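# Put the lid back onto the grey case

## Task

Set the lid back in place on top of the grey case, keep anything already accomplished intact through the end, and finish with neither gripper holding anything.

## Robot and tools

Robot: two arms, left_arm and right_arm, each with a two-finger parallel gripper and a wrist camera. Cameras: cam_head_left, cam_head_right, cam_high, cam_low, cam_left_wrist, cam_right_wrist, all 672x504 (the wrist ones are fisheye). A camera stand is fixed behind the arms. Loose objects may occasionally get nudged by an outside push.

Frames. Scene frame: origin at table-top height, halfway between the nominal arm bases, +x out over the table, +z up, left_arm toward +y (arm names do not match image sides). Measured bases: left_arm at (-0.031, +0.341, +0.001) m, quat_wxyz (+1.000, 0, 0, -0.027); right_arm at (-0.024, -0.321, +0.017) m, quat_wxyz (+1.000, 0, 0, -0.007). Each arm reports end_effector_position (m) and end_effector_quat_wxyz in its own base frame; fixed cameras and the table use the scene frame. Readings can be off by a few cm, more at long reach. Gripper axes: fingers point along +z, they open and close along y; the reported point sits between the pads, roughly 1 cm behind the tips.

Command rows. Every motion number goes in a row of 14 values in [-1, 1], covering both arms even if one is idle: left dx, dy, dz, rx, ry, rz, opening, then right dx, dy, dz, rx, ry, rz, opening. The first six per arm are an offset, not a pose: measured from that arm's Hand target as it stood when the action or move began, along that Hand target's own axes. Scale: 1.0 equals 0.6 m for dx/dy/dz and 180 degrees for rotation; rx, ry, rz form one rotation vector. Six zeros re-command the current Hand target. Opening is absolute: +1 fully open (0.094 m), -1 closed. A 0 opening is a real half-open command, so to keep a gripper unchanged, repeat its present opening (see Tool commands in the result).

execute_actions(actions, cameras): actions is a list of actions; each action is a table of up to 15 rows, one per 1/30 s step, so one action lasts 0.5 s. A short table keeps its last row for the remaining steps. All rows in an action count from the same start pose; a following action starts from the new Hand target, so repeating an offset moves further. An empty actions list returns images; otherwise pass cameras (names, ["all"] or []).

move(target, speed, blend, opening_speed, grip_force, blocking, cameras): target is one 14-number row or a list of up to 15 rows, every row an offset from the same starting Hand targets (not from the previous row). Straight-line paths, all arms finishing together, minimum 0.5 s, capped at 10 s total. speed: m/s, 0.002 to 4.3, default 0.25 (turning up to twice that in rad/s); one value or one per target. blend: corner rounding in m, default 0 (stop at each row). opening_speed: opening-scale units per second, at least 0.2; use it to close gently on fragile items. grip_force: per-pad newtons, 10 to 50 (full, the default), one value or one per arm; persists; low values close slowly. blocking=false returns after about 0.5 s while motion continues. Paths ignore obstacles and the other arm. The result adds a move: line such as done, off_target, moving, held or fault, plus limits (paced = pose clipped, held = steps withheld). done means at rest within 10 mm and 2 degrees.

wait(seconds 0 to 10): let time pass holding commands. stop(): brake a running move. zoom_image(camera, region [x0, y0, x1, y1] pixels, at most 504 by 504) enlarges the newest image of that camera. read_manual(section "licences") gives licence text only. finished_scene() ends the scene irreversibly; the lid must stay seated afterwards with both hands empty.

Motion behaviour. Commanded orientation is limited to 40 degrees from the measured one each step. Grippers often stop a few cm short of the Hand target from friction or load; resend the remaining distance as an offset. Tiny moves may not start. Faster moves overshoot and stray more, especially with the arm stretched. Do not route the hand near its own base (shoulder posture can flip). A blocked arm keeps pushing; command its target back behind the gripper to relieve it.

Gripping. grip_measured is the measured opening on the command scale (reads up to ~2.5 mm wide when empty). On a hard part under full squeeze it reads somewhat below the part width. Commanding below first contact raises squeeze about 1 N per 0.001, then jumps to the force limit near 20 N. Release by commanding well above grip_measured. grip_effort_nm is motor effort (negative = closing), not pad force, and keeps a residual at rest.

Other readings. Joint torques include gravity, have per-arm offsets and noise; joints 3 and 4 wrap at ±28 N m. Joint velocities may be shown as within noise. Motor heat: holding loads, stretching out or pushing at an unreachable pose heats motors; MOTOR HOT appears at 85 °C, and at 100 °C that arm goes limp for 30 to 60 s (OVER-TEMPERATURE FAULT), possibly without warning.

Avoid: any contact or squeezing between the two arms, their grippers, housings or wrist cameras (the clearance check does not cover these); gripping the other arm's fingers; fast impacts on fixed or heavy items; dropping the lid or letting it fall; releasing it while moving; anything leaving the table. Every arm stop costs. Slow, smooth, low-effort motion is preferred.

Each tool is called after "Request:" in YAML: its name, and indented under it one key for each argument.

## Session

Request:
execute_actions:
  actions: []

Scene clock: 0.00 s.
left_arm: end_effector_position=(+0.3964, +0.3063, +0.1646) grip_measured=+1.000 grip_effort_nm=n/a end_effector_quat_wxyz=(+0.533, -0.098, +0.755, +0.368) | right_arm: end_effector_position=(+0.4331, +0.2829, +0.3054) grip_measured=+1.000 grip_effort_nm=n/a end_effector_quat_wxyz=(+0.644, -0.408, +0.511, +0.398)
Joint positions: left_arm=[0.621 1.425 0.477 0.786 -0.11 0.457 0.094] | right_arm=[0.313 1.428 0.706 0.958 -0.901 0.067 0.094]
Joint velocities: within noise
Joint torques (N m): no reading
Heat: left arm: hottest shoulder 35 °C; right arm: hottest elbow 35 °C.
Hand target: left_arm +0.4020, +0.3104, +0.1755; +0.542, -0.098, +0.747, +0.372 | right_arm +0.4371, +0.2842, +0.3198; +0.654, -0.411, +0.498, +0.394
Tool commands: left_gripper/opening=+1.0 right_gripper/opening=+1.0

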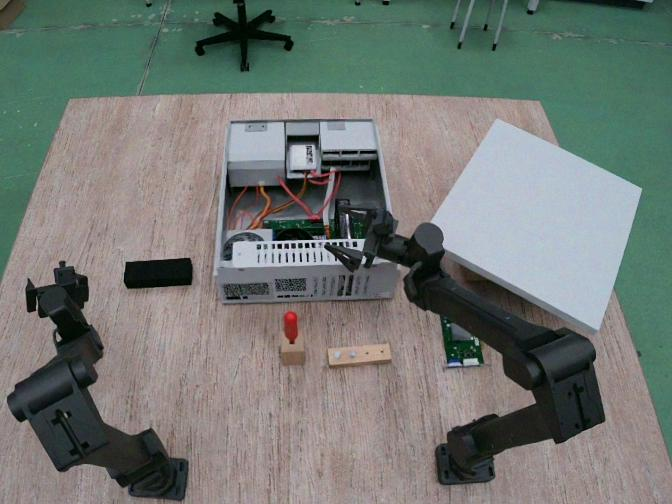

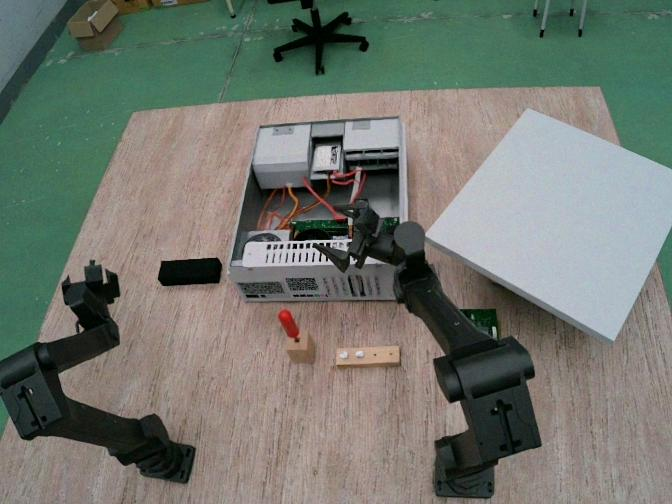

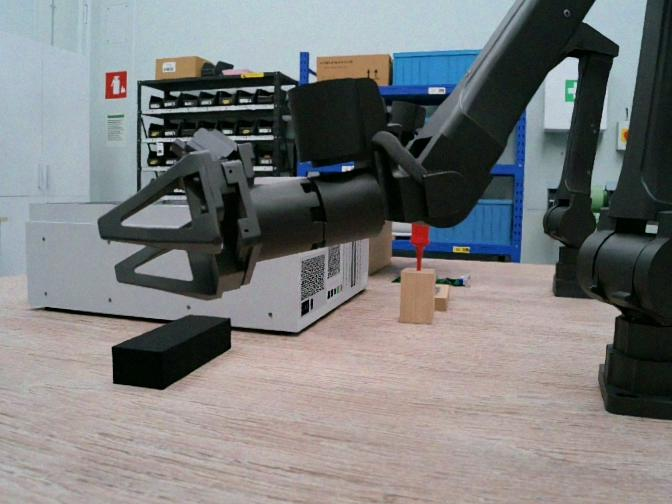

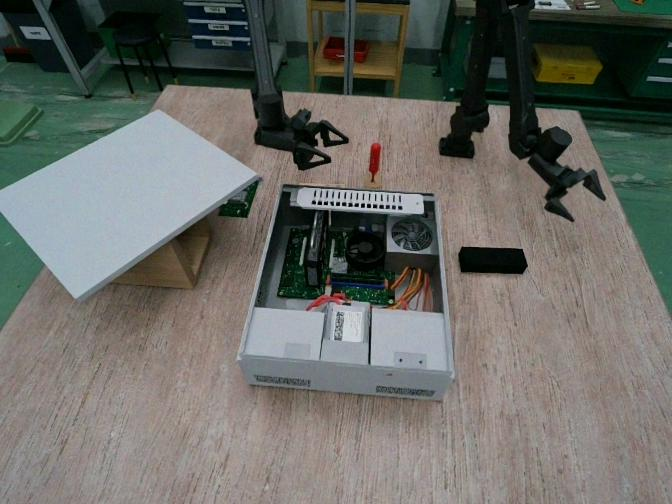

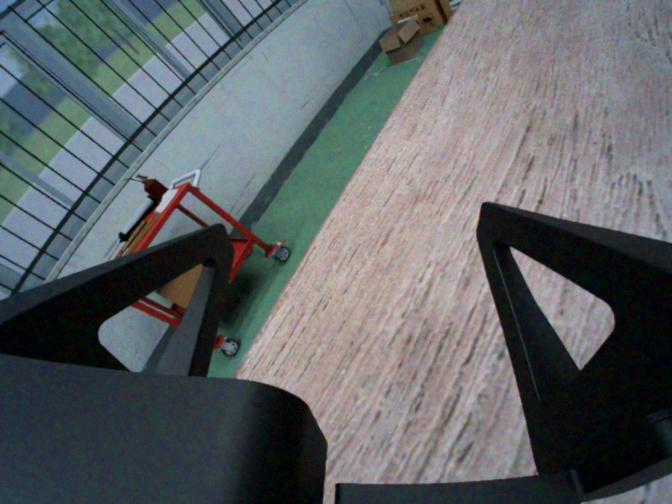

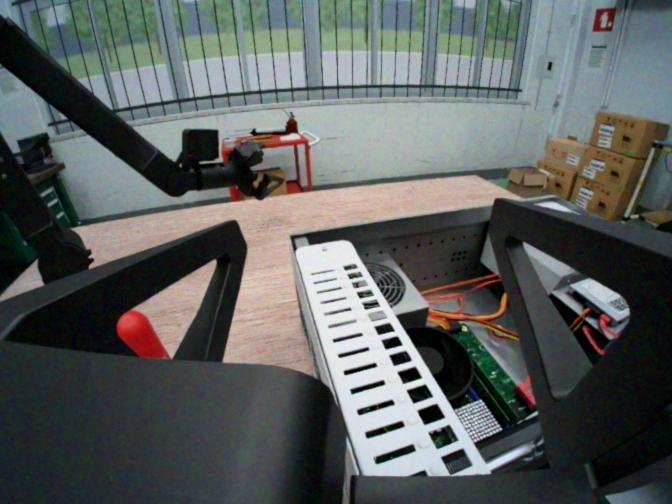

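Request:
zoom_image:
  camera: "cam_head_left"
  region: [180, 90, 430, 380]

Request:
zoom_image:
  camera: "cam_head_left"
  region: [400, 90, 672, 380]

Request:
zoom_image:
  camera: "cam_head_right"
  region: [400, 90, 672, 380]

Request:
zoom_image:
  camera: "cam_low"
  region: [0, 90, 300, 320]

Request:
zoom_image:
  camera: "cam_low"
  region: [220, 160, 480, 420]

Scaled by 1.738 from the camera's 672x504 image, which has a finer 960x720 frame.

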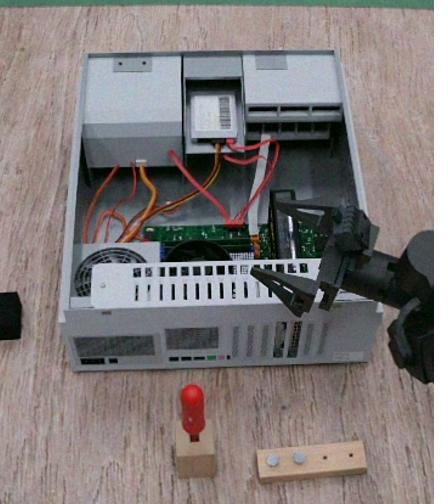

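Scaled by 1.738 from the camera's 672x504 image, which has a finer 960x720 frame.

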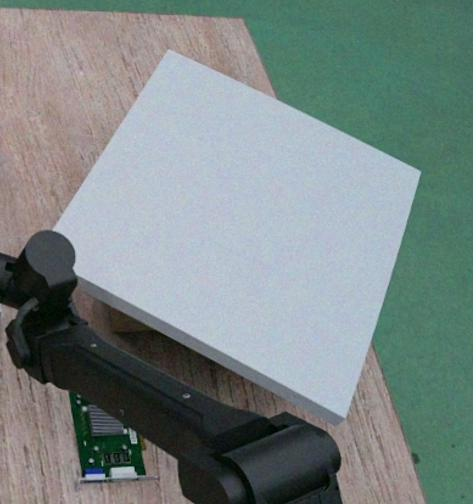

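Scaled by 1.738 from the camera's 672x504 image, which has a finer 960x720 frame.

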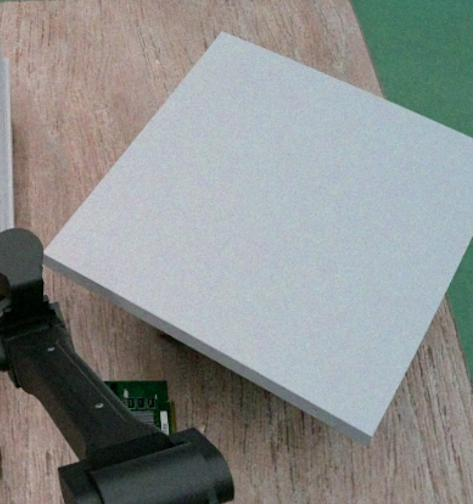

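Scaled by 1.680 from the camera's 672x504 image, which has a finer 960x720 frame.

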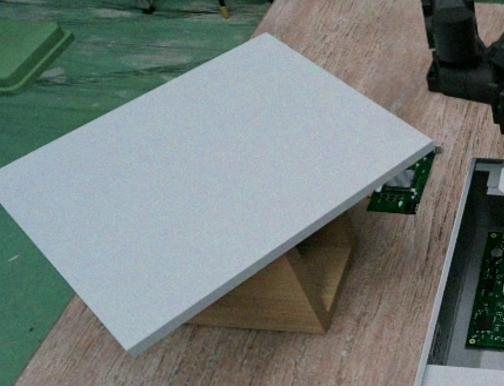

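Scaled by 1.938 from the camera's 672x504 image, which has a finer 960x720 frame.

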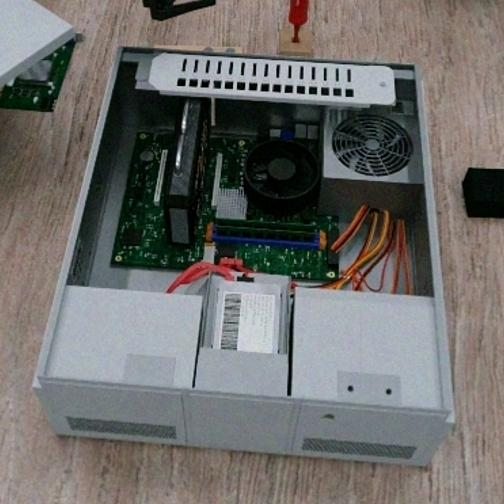

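Request:
move:
  target: [0,0,0,0,0,0,1, -0.2447,-0.0393,-0.6362,0.5524,0.161,0.0848,1]
  speed: 0.3
  cameras: ["cam_head_left","cam_head_right","cam_low","cam_right_wrist"]

Scene clock: 144.80 s.
left_arm: end_effector_position=(+0.3964, +0.3063, +0.1646) grip_measured=+1.000 grip_effort_nm=0.04 end_effector_quat_wxyz=(+0.533, -0.098, +0.755, +0.368) | right_arm: end_effector_position=(+0.3041, -0.0903, +0.3636) grip_measured=+1.000 grip_effort_nm=0.05 end_effector_quat_wxyz=(+0.531, +0.200, +0.809, -0.152)
Joint positions: left_arm=[0.621 1.425 0.477 0.786 -0.11 0.457 0.094] | right_arm=[-0.06 0.518 0.745 -0.668 0.422 0.154 0.094]
Joint torques (N m): left_arm=[1.03 -11.05 7.25 2.07 -0.06 -0.04] | right_arm=[0.32 2.32 17.8 1.84 0.09 0.02]
Heat: left arm: hottest elbow 38 °C; right arm: hottest elbow 42 °C.
Hand target: left_arm +0.4020, +0.3104, +0.1755; +0.542, -0.098, +0.747, +0.372 | right_arm +0.3053, -0.0946, +0.4030; +0.554, +0.212, +0.791, -0.148
Off the commanded pose: left_arm 0.013 m, 1 deg | right_arm 0.040 m, 4 deg.
move: off_target (left_arm, right_arm)
Images, in order (width x height): cam_head_left 672x504, cam_head_right 672x504, cam_low 672x504, cam_right_wrist 672x504.

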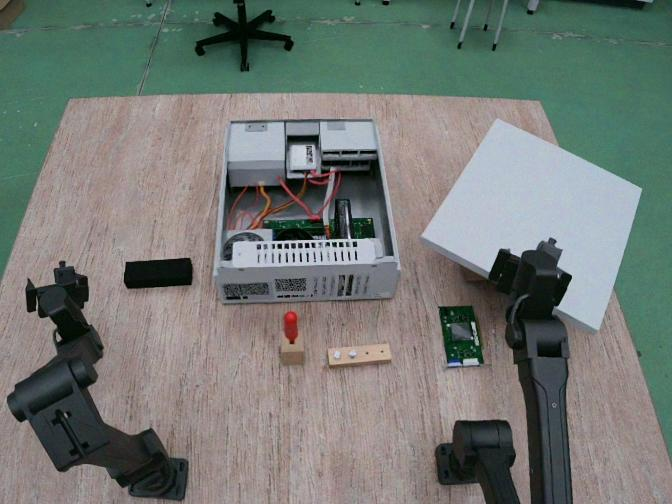

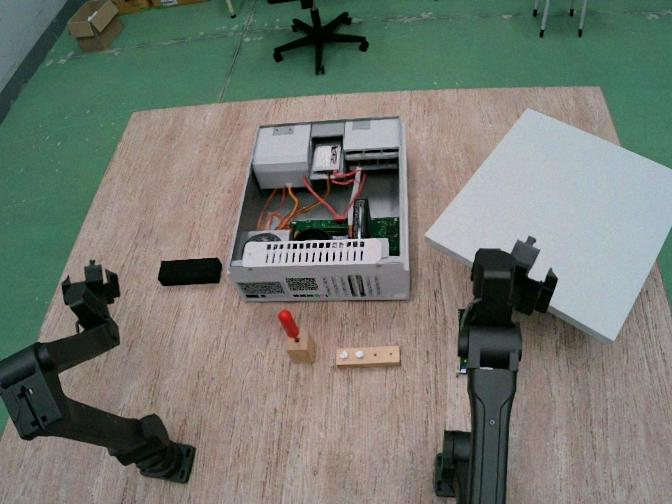

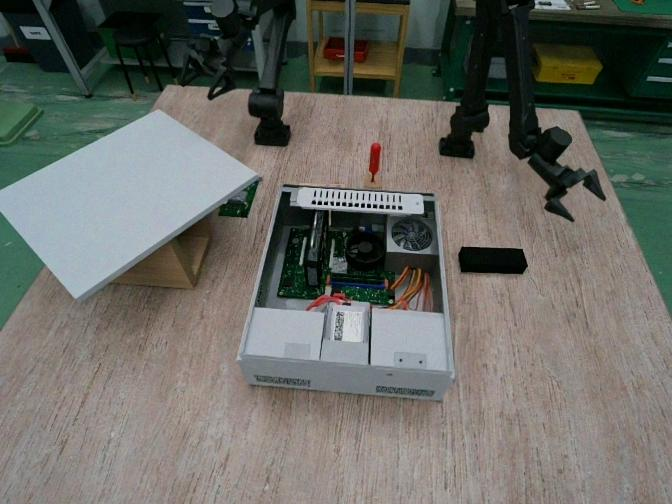

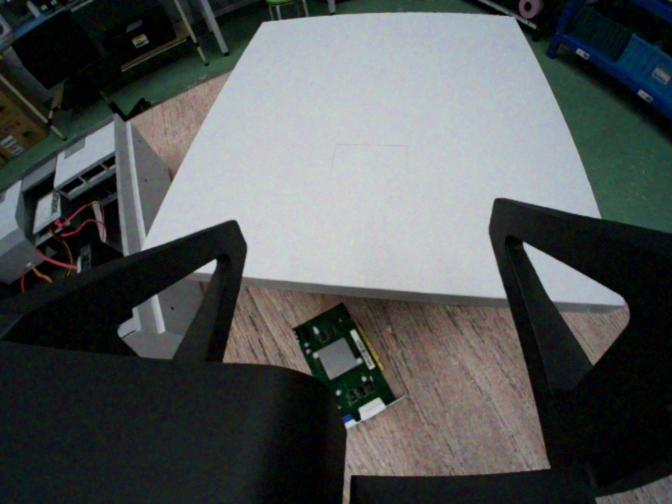

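Request:
zoom_image:
  camera: "cam_right_wrist"
  region: [100, 0, 640, 320]

Request:
zoom_image:
  camera: "cam_head_left"
  region: [200, 100, 420, 310]

Request:
zoom_image:
  camera: "cam_head_right"
  region: [220, 100, 440, 310]

Region (100, 0, 640, 320) is 540x320 pixels. A region can be at most 504 by 504 pixels.

Scaled by 2.291 from the camera's 672x504 image, which has a finer 960x720 frame.

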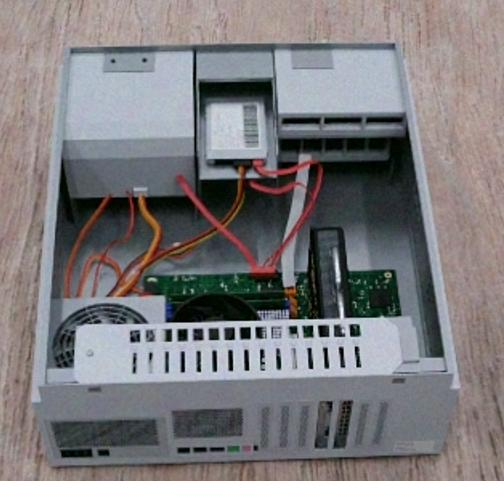

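Scaled by 2.291 from the camera's 672x504 image, which has a finer 960x720 frame.

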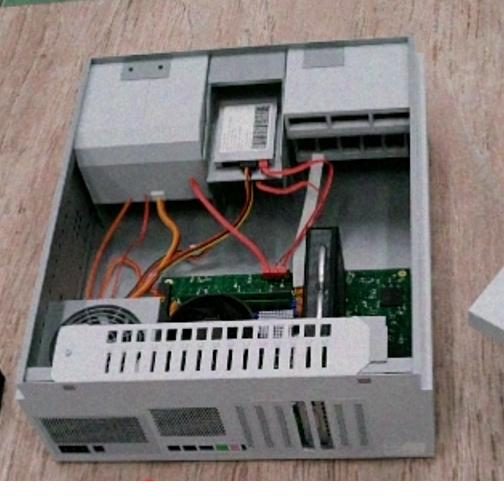

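Request:
zoom_image:
  camera: "cam_right_wrist"
  region: [120, 0, 620, 320]

Request:
zoom_image:
  camera: "cam_low"
  region: [230, 170, 460, 250]

Request:
zoom_image:
  camera: "cam_low"
  region: [230, 320, 460, 410]

Scaled by 1.008 from the camera's 672x504 image, which has a finer 960x720 frame.

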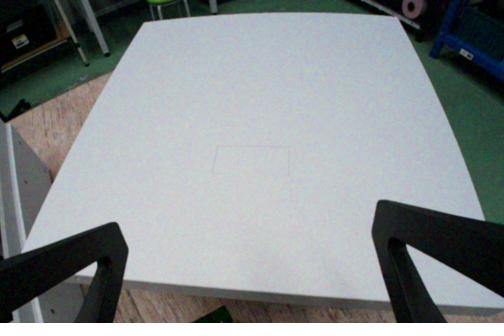

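Scaled by 2.191 from the camera's 672x504 image, which has a finer 960x720 frame.

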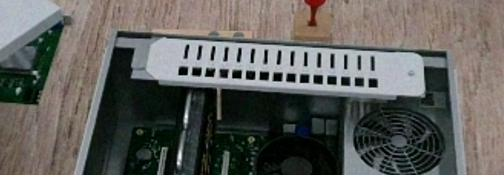

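Scaled by 2.191 from the camera's 672x504 image, which has a finer 960x720 frame.

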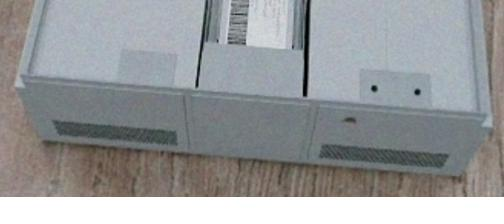

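Request:
zoom_image:
  camera: "cam_low"
  region: [60, 160, 270, 310]

Request:
zoom_image:
  camera: "cam_head_right"
  region: [410, 90, 672, 380]

Request:
zoom_image:
  camera: "cam_head_left"
  region: [400, 90, 672, 380]

Scaled by 2.400 from the camera's 672x504 image, which has a finer 960x720 frame.

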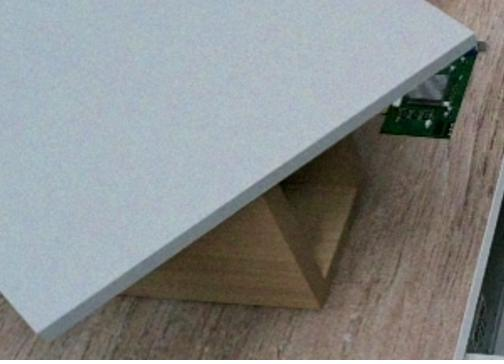

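Scaled by 1.738 from the camera's 672x504 image, which has a finer 960x720 frame.

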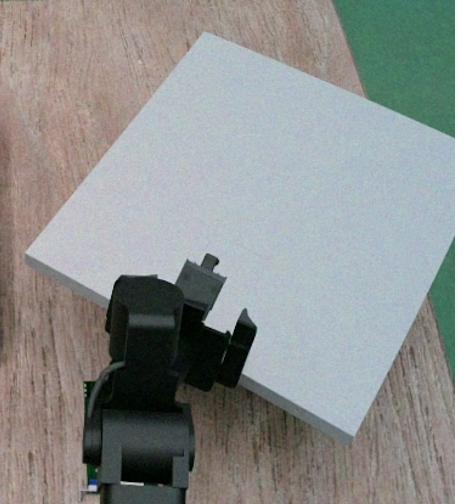

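Scaled by 1.738 from the camera's 672x504 image, which has a finer 960x720 frame.

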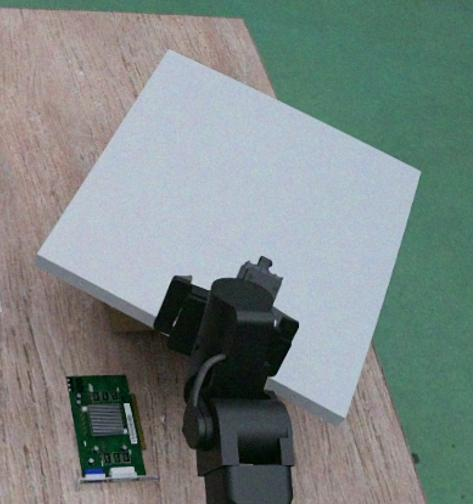

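Request:
move:
  target: [-0.391,-0.3392,-0.7117,0.2428,0.0627,-0.0661,1, 0,0,0,0,0,0,1]
  speed: 0.3
  cameras: ["cam_left_wrist","cam_high","cam_head_left"]

Scene clock: 300.17 s.
left_arm: end_effector_position=(+0.2858, -0.1663, +0.3168) grip_measured=+1.000 grip_effort_nm=0.04 end_effector_quat_wxyz=(+0.486, +0.013, +0.874, +0.021) | right_arm: end_effector_position=(+0.3041, -0.0903, +0.3635) grip_measured=+1.000 grip_effort_nm=0.04 end_effector_quat_wxyz=(+0.531, +0.200, +0.809, -0.152)
Joint positions: left_arm=[-0.888 0.735 0.805 -0.865 -0.739 -0.543 0.094] | right_arm=[-0.06 0.518 0.745 -0.669 0.422 0.154 0.094]
Joint torques (N m): left_arm=[0.38 -2.61 13.52 1.13 -0.46 -0.15] | right_arm=[0.5 2.2 17.78 1.87 0.1 0]
Heat: left arm: hottest elbow 39 °C; right arm: hottest elbow 54 °C.
Hand target: left_arm +0.2913, -0.1760, +0.3488; +0.500, +0.000, +0.866, +0.000 | right_arm +0.3053, -0.0946, +0.4030; +0.554, +0.212, +0.791, -0.148
Off the commanded pose: left_arm 0.034 m, 3 deg | right_arm 0.040 m, 4 deg.
move: off_target (left_arm, right_arm)
Images, in order (width x height): cam_head_left 672x504, cam_high 672x504, cam_left_wrist 672x504.

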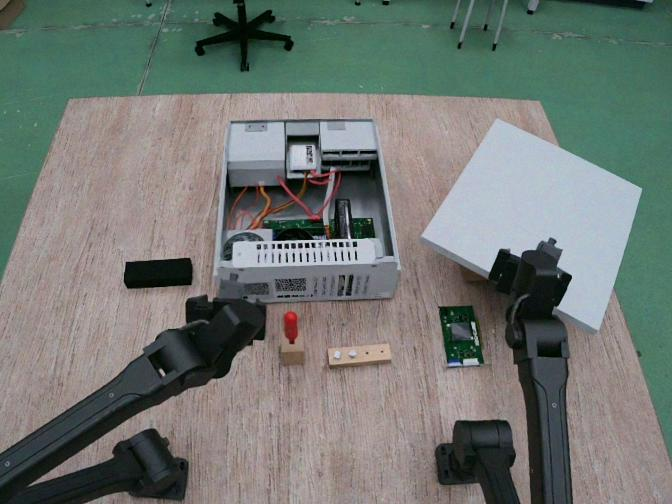

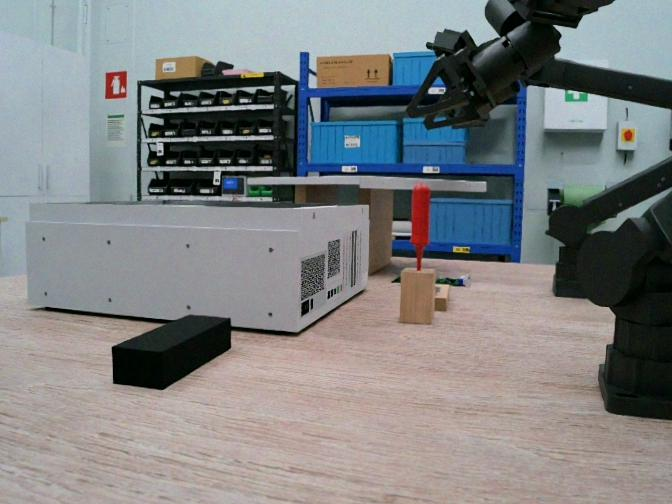

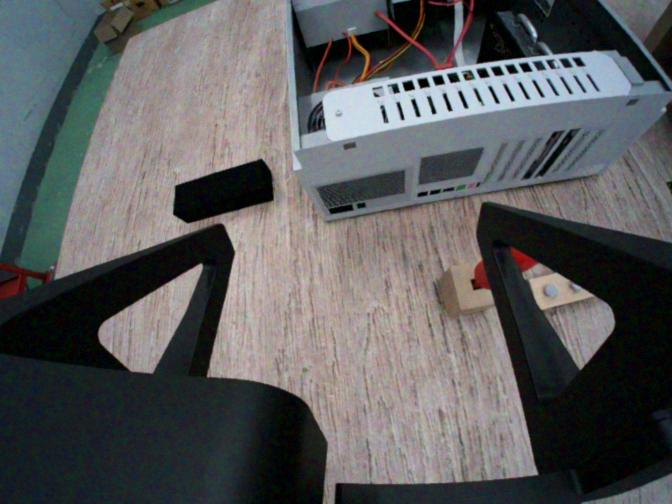

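Request:
zoom_image:
  camera: "cam_high"
  region: [250, 150, 520, 320]

Request:
zoom_image:
  camera: "cam_high"
  region: [10, 180, 390, 350]

Request:
zoom_image:
  camera: "cam_left_wrist"
  region: [270, 0, 672, 240]

Scaled by 1.867 from the camera's 672x504 image, which has a finer 960x720 frame.

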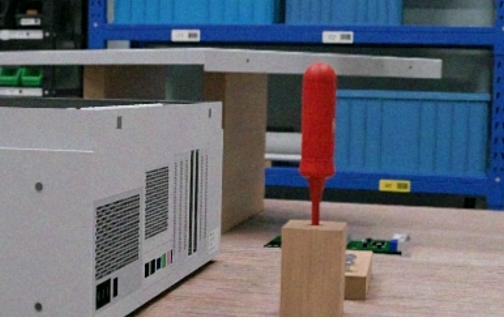

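Scaled by 1.326 from the camera's 672x504 image, which has a finer 960x720 frame.

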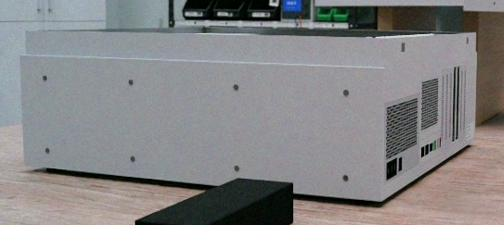

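Scaled by 1.254 from the camera's 672x504 image, which has a finer 960x720 frame.

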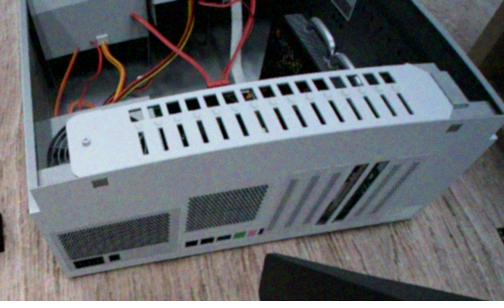

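Request:
move:
  target: [-0.155,-0.6547,0.131,-0.0362,-0.225,0.5129,1, -0.1865,-0.5022,0.609,-0.2733,0.1124,0.4226,1]
  speed: 0.3
  cameras: ["all"]

Scene clock: 696.33 s.
left_arm: end_effector_position=(+0.3957, -0.5559, +0.3624) grip_measured=+1.000 grip_effort_nm=0.04 end_effector_quat_wxyz=(+0.567, +0.605, +0.396, +0.394) | right_arm: end_effector_position=(+0.4868, -0.5403, +0.3791) grip_measured=+1.000 grip_effort_nm=0.04 end_effector_quat_wxyz=(+0.418, +0.430, +0.565, +0.567)
Joint positions: left_arm=[-1.124 1.626 1.28 0.284 -0.739 1.558 0.094] | right_arm=[-1.073 1.94 1.74 0.164 -1.357 1.55 0.094]
Joint torques (N m): left_arm=[1.38 -17.2 13.26 2.41 -0.02 0.08] | right_arm=[0.85 -19.19 12.22 2.77 0.01 -0.13]
Heat: left arm: hottest elbow 60 °C; right arm: hottest elbow 61 °C.
Hand target: left_arm +0.4058, -0.5688, +0.3897; +0.586, +0.586, +0.396, +0.396 | right_arm +0.4850, -0.5464, +0.3829; +0.426, +0.427, +0.564, +0.564
Off the commanded pose: left_arm 0.032 m, 3 deg | right_arm 0.007 m, 1 deg.
move: off_target (left_arm)

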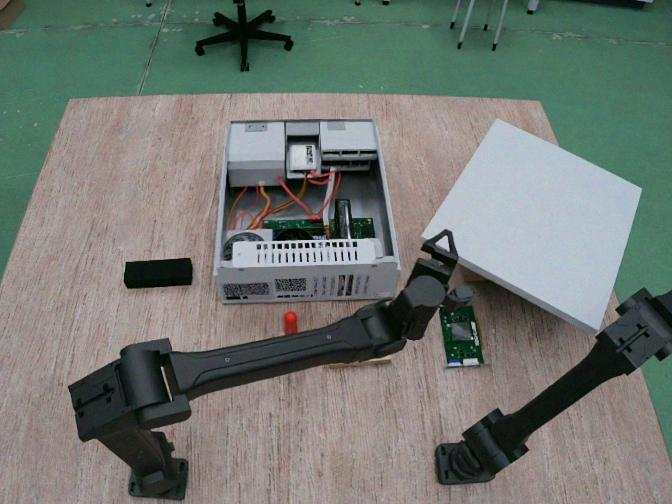

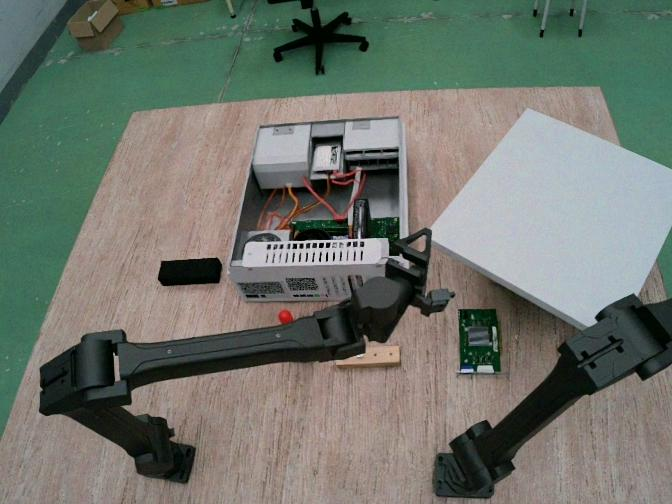

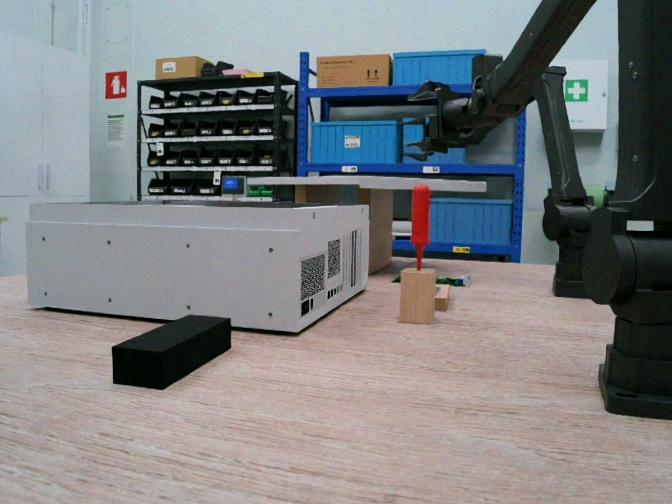

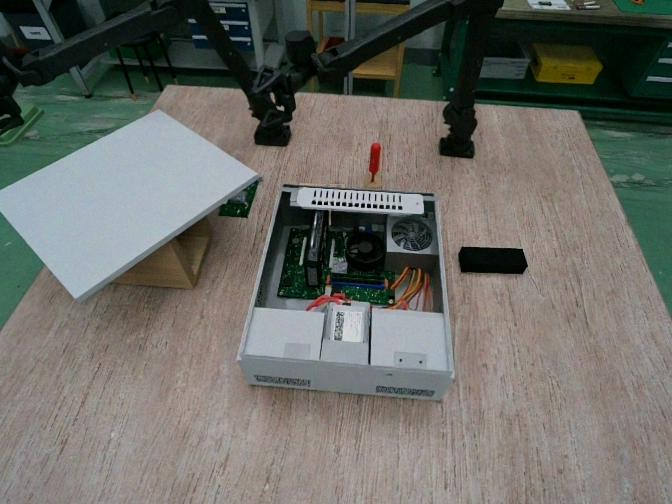

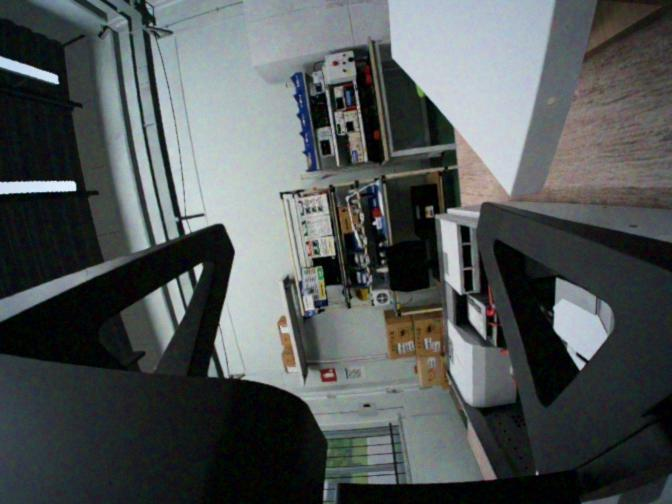

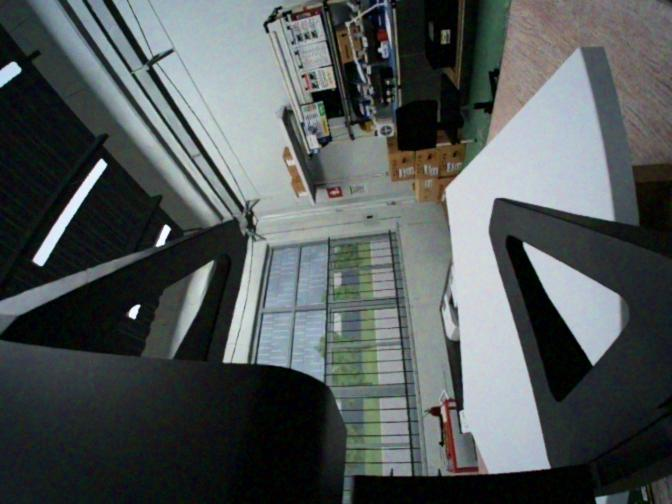

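Request:
zoom_image:
  camera: "cam_left_wrist"
  region: [372, 0, 672, 225]

Request:
zoom_image:
  camera: "cam_right_wrist"
  region: [400, 20, 672, 224]

Scaled by 1.680 from the camera's 672x504 image, which has a finer 960x720 frame.

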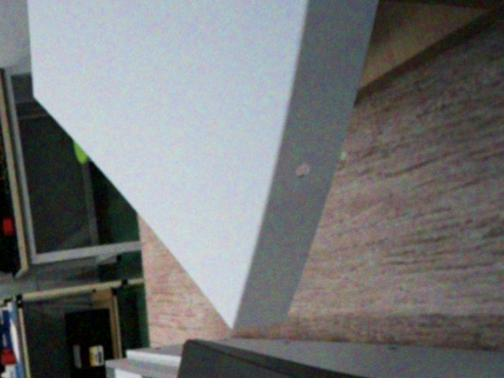

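Scaled by 1.853 from the camera's 672x504 image, which has a finer 960x720 frame.

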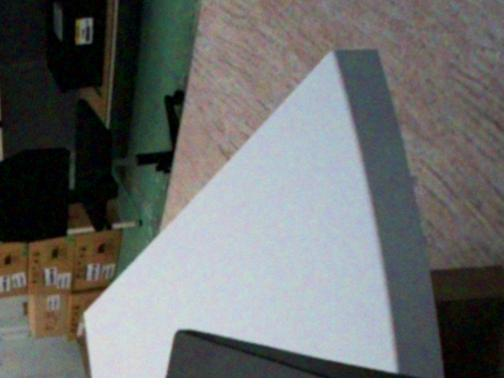

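Request:
move:
  target: [0,-0.175,0,0,0,0,1, 0,-0.2,0,0,0,0,1]
  speed: 0.2
  cameras: ["cam_left_wrist","cam_right_wrist","cam_high","cam_head_right"]

Scene clock: 777.17 s.
left_arm: end_effector_position=(+0.4023, -0.5698, +0.2887) grip_measured=+1.000 grip_effort_nm=0.04 end_effector_quat_wxyz=(+0.587, +0.586, +0.398, +0.391) | right_arm: end_effector_position=(+0.4887, -0.5438, +0.2581) grip_measured=+1.000 grip_effort_nm=0.04 end_effector_quat_wxyz=(+0.419, +0.429, +0.565, +0.566)
Joint positions: left_arm=[-1.124 1.759 1.208 0.545 -0.738 1.558 0.094] | right_arm=[-1.073 2.057 1.591 0.434 -1.357 1.551 0.094]
Joint torques (N m): left_arm=[1.38 -19.6 7.75 2.35 0.01 0.08] | right_arm=[0.67 -20.95 9.95 2.71 -0.01 -0.07]
Heat: left arm: hottest elbow 54 °C; right arm: hottest elbow 57 °C.
Hand target: left_arm +0.4058, -0.5687, +0.2848; +0.586, +0.586, +0.396, +0.396 | right_arm +0.4849, -0.5464, +0.2629; +0.426, +0.427, +0.564, +0.564
Off the commanded pose: left_arm 0.005 m, 1 deg | right_arm 0.007 m, 1 deg.
move: done
Images, in order (width x height): cam_head_right 672x504, cam_high 672x504, cam_left_wrist 672x504, cam_right_wrist 672x504.

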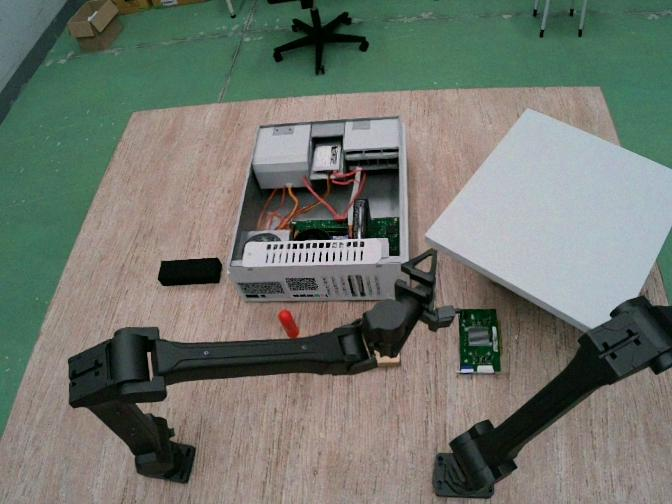

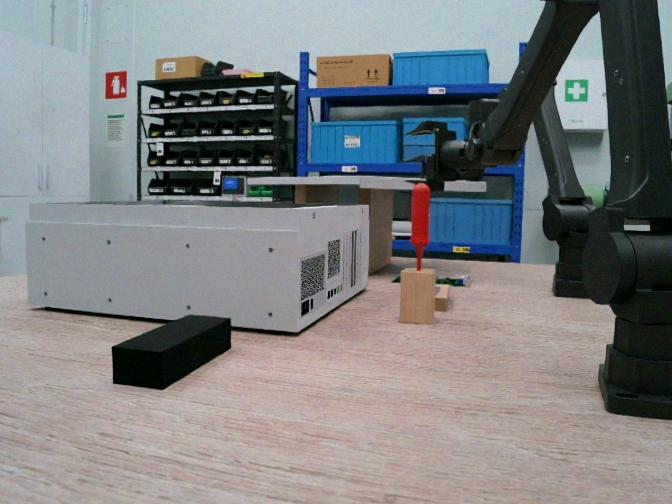

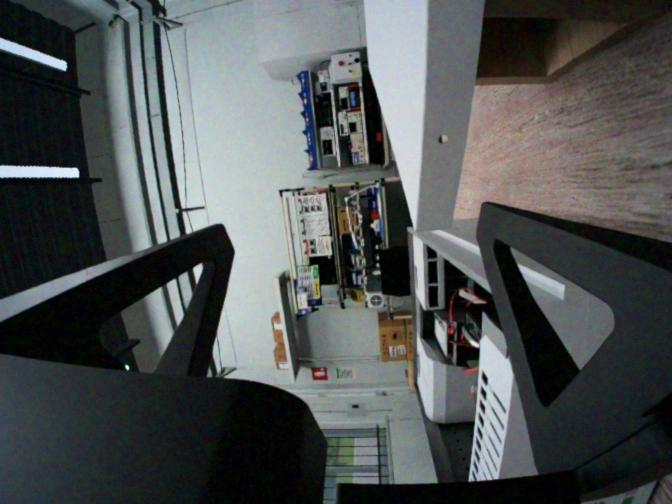

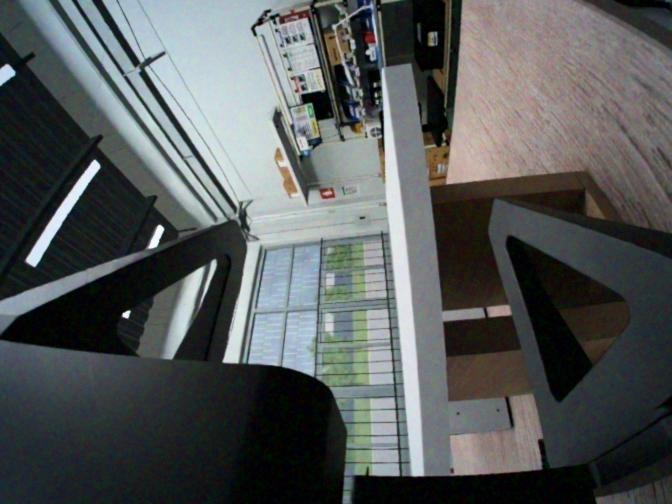

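Request:
zoom_image:
  camera: "cam_left_wrist"
  region: [340, 20, 540, 270]

Request:
zoom_image:
  camera: "cam_right_wrist"
  region: [360, 40, 660, 290]

Request:
zoom_image:
  camera: "cam_right_wrist"
  region: [360, 260, 660, 504]

Scaled by 2.016 from the camera's 672x504 image, which has a finer 960x720 frame.

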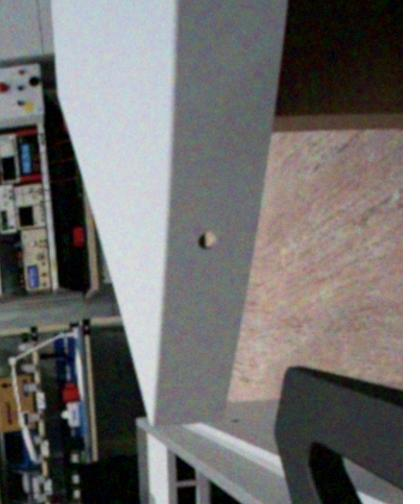

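Scaled by 1.680 from the camera's 672x504 image, which has a finer 960x720 frame.

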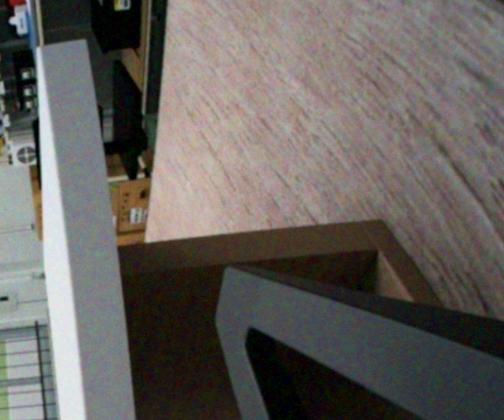

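Scaled by 1.680 from the camera's 672x504 image, which has a finer 960x720 frame.

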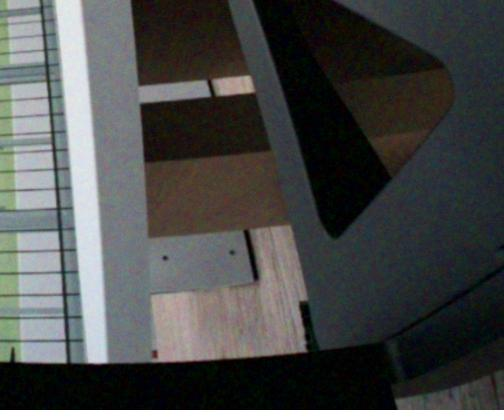

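Request:
move:
  target: [-0.0105,-0.0747,-0.0035,0,0.0278,0,0.4, 0,-0.0567,0,0,0,0,0.4]
  speed: 0.15
  cameras: ["cam_left_wrist","cam_right_wrist","cam_high"]

Scene clock: 843.07 s.
left_arm: end_effector_position=(+0.4034, -0.5708, +0.2441) grip_measured=+0.402 grip_effort_nm=-0.08 end_effector_quat_wxyz=(+0.568, +0.567, +0.425, +0.419) | right_arm: end_effector_position=(+0.4884, -0.5433, +0.2286) grip_measured=+0.402 grip_effort_nm=-0.08 end_effector_quat_wxyz=(+0.421, +0.427, +0.566, +0.566)
Joint positions: left_arm=[-1.143 1.853 1.208 0.638 -0.851 1.558 0.066] | right_arm=[-1.073 2.094 1.564 0.504 -1.357 1.552 0.066]
Joint torques (N m): left_arm=[0.62 -20.42 7.53 2.37 -0.14 0.06] | right_arm=[0.91 -20.31 9.59 2.77 -0.01 -0.07]
Heat: left arm: hottest elbow 48 °C; right arm: hottest elbow 49 °C.
Hand target: left_arm +0.4015, -0.5737, +0.2398; +0.568, +0.568, +0.421, +0.421 | right_arm +0.4848, -0.5464, +0.2287; +0.426, +0.427, +0.564, +0.564
Off the commanded pose: left_arm 0.005 m, 1 deg | right_arm 0.005 m, 1 deg.
move: done
Images, in order (width x height): cam_high 672x504, cam_left_wrist 672x504, cam_right_wrist 672x504.

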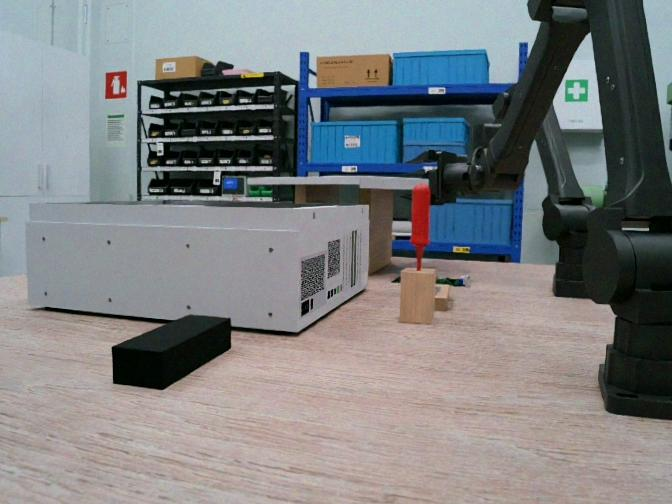

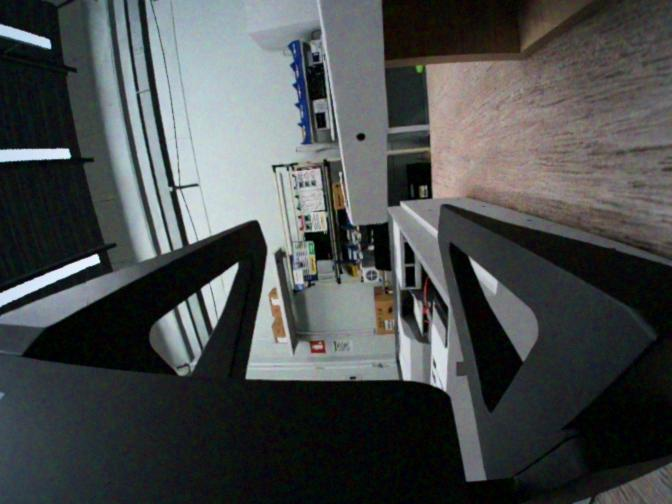

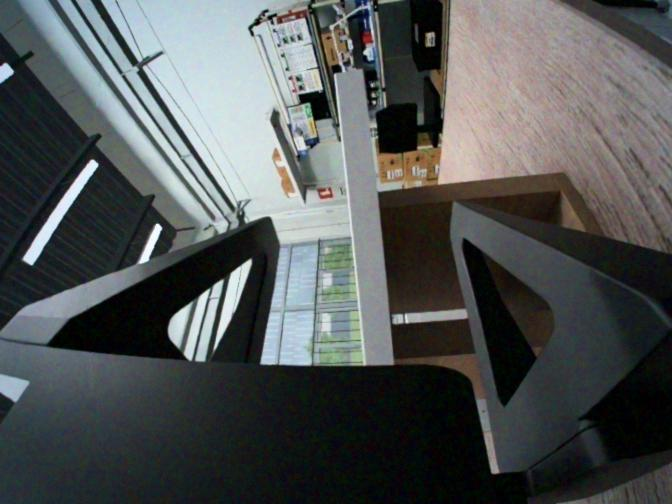

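Request:
move:
  target: [0,0.0053,0.16,0,0,0,0.4, 0,0.0067,0.165,0,0,0,0.4]
  speed: 0.1
  cameras: ["cam_left_wrist","cam_right_wrist","cam_high","cam_head_left"]

Scene clock: 864.97 s.
left_arm: end_effector_position=(+0.4824, -0.5889, +0.2292) grip_measured=+0.402 grip_effort_nm=-0.08 end_effector_quat_wxyz=(+0.559, +0.578, +0.423, +0.418) | right_arm: end_effector_position=(+0.5675, -0.5116, +0.2097) grip_measured=+0.402 grip_effort_nm=-0.08 end_effector_quat_wxyz=(+0.414, +0.442, +0.559, +0.566)
Joint positions: left_arm=[-1.039 1.978 1.38 0.566 -0.742 1.559 0.066] | right_arm=[-0.948 2.144 1.607 0.488 -1.219 1.563 0.066]
Joint torques (N m): left_arm=[1.44 -21.89 11.9 1.54 0.01 0.08] | right_arm=[1.79 -20.72 15.38 1.58 -0.02 -0.08]
Heat: left arm: hottest elbow 48 °C; right arm: hottest elbow 48 °C.
Hand target: left_arm +0.4933, -0.6017, +0.2428; +0.568, +0.569, +0.421, +0.421 | right_arm +0.5801, -0.5195, +0.2328; +0.426, +0.427, +0.564, +0.564
Off the commanded pose: left_arm 0.022 m, 1 deg | right_arm 0.027 m, 2 deg.
move: off_target (left_arm, right_arm)
Images, in order (width x height): cam_head_left 672x504, cam_high 672x504, cam_left_wrist 672x504, cam_right_wrist 672x504.

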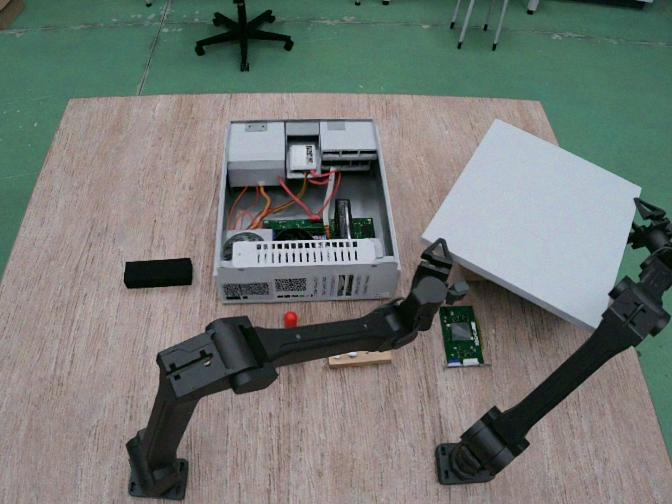

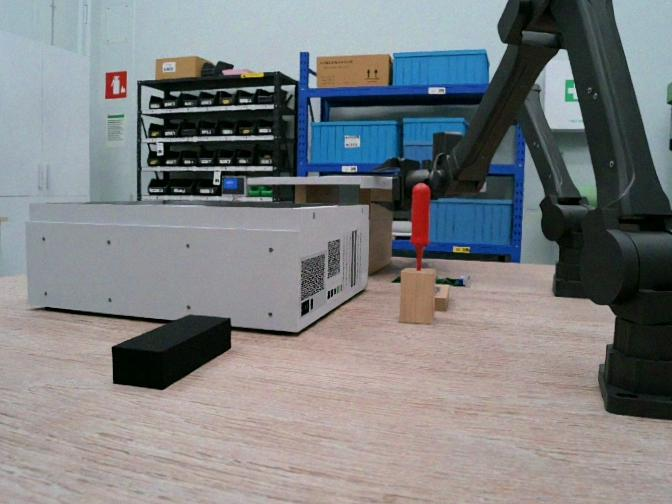

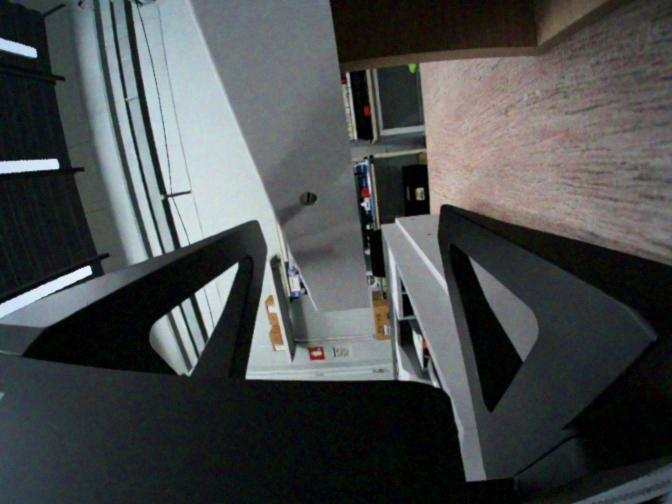

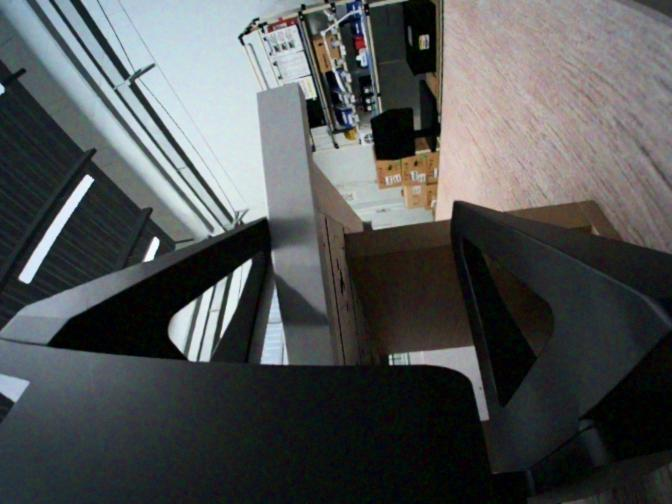

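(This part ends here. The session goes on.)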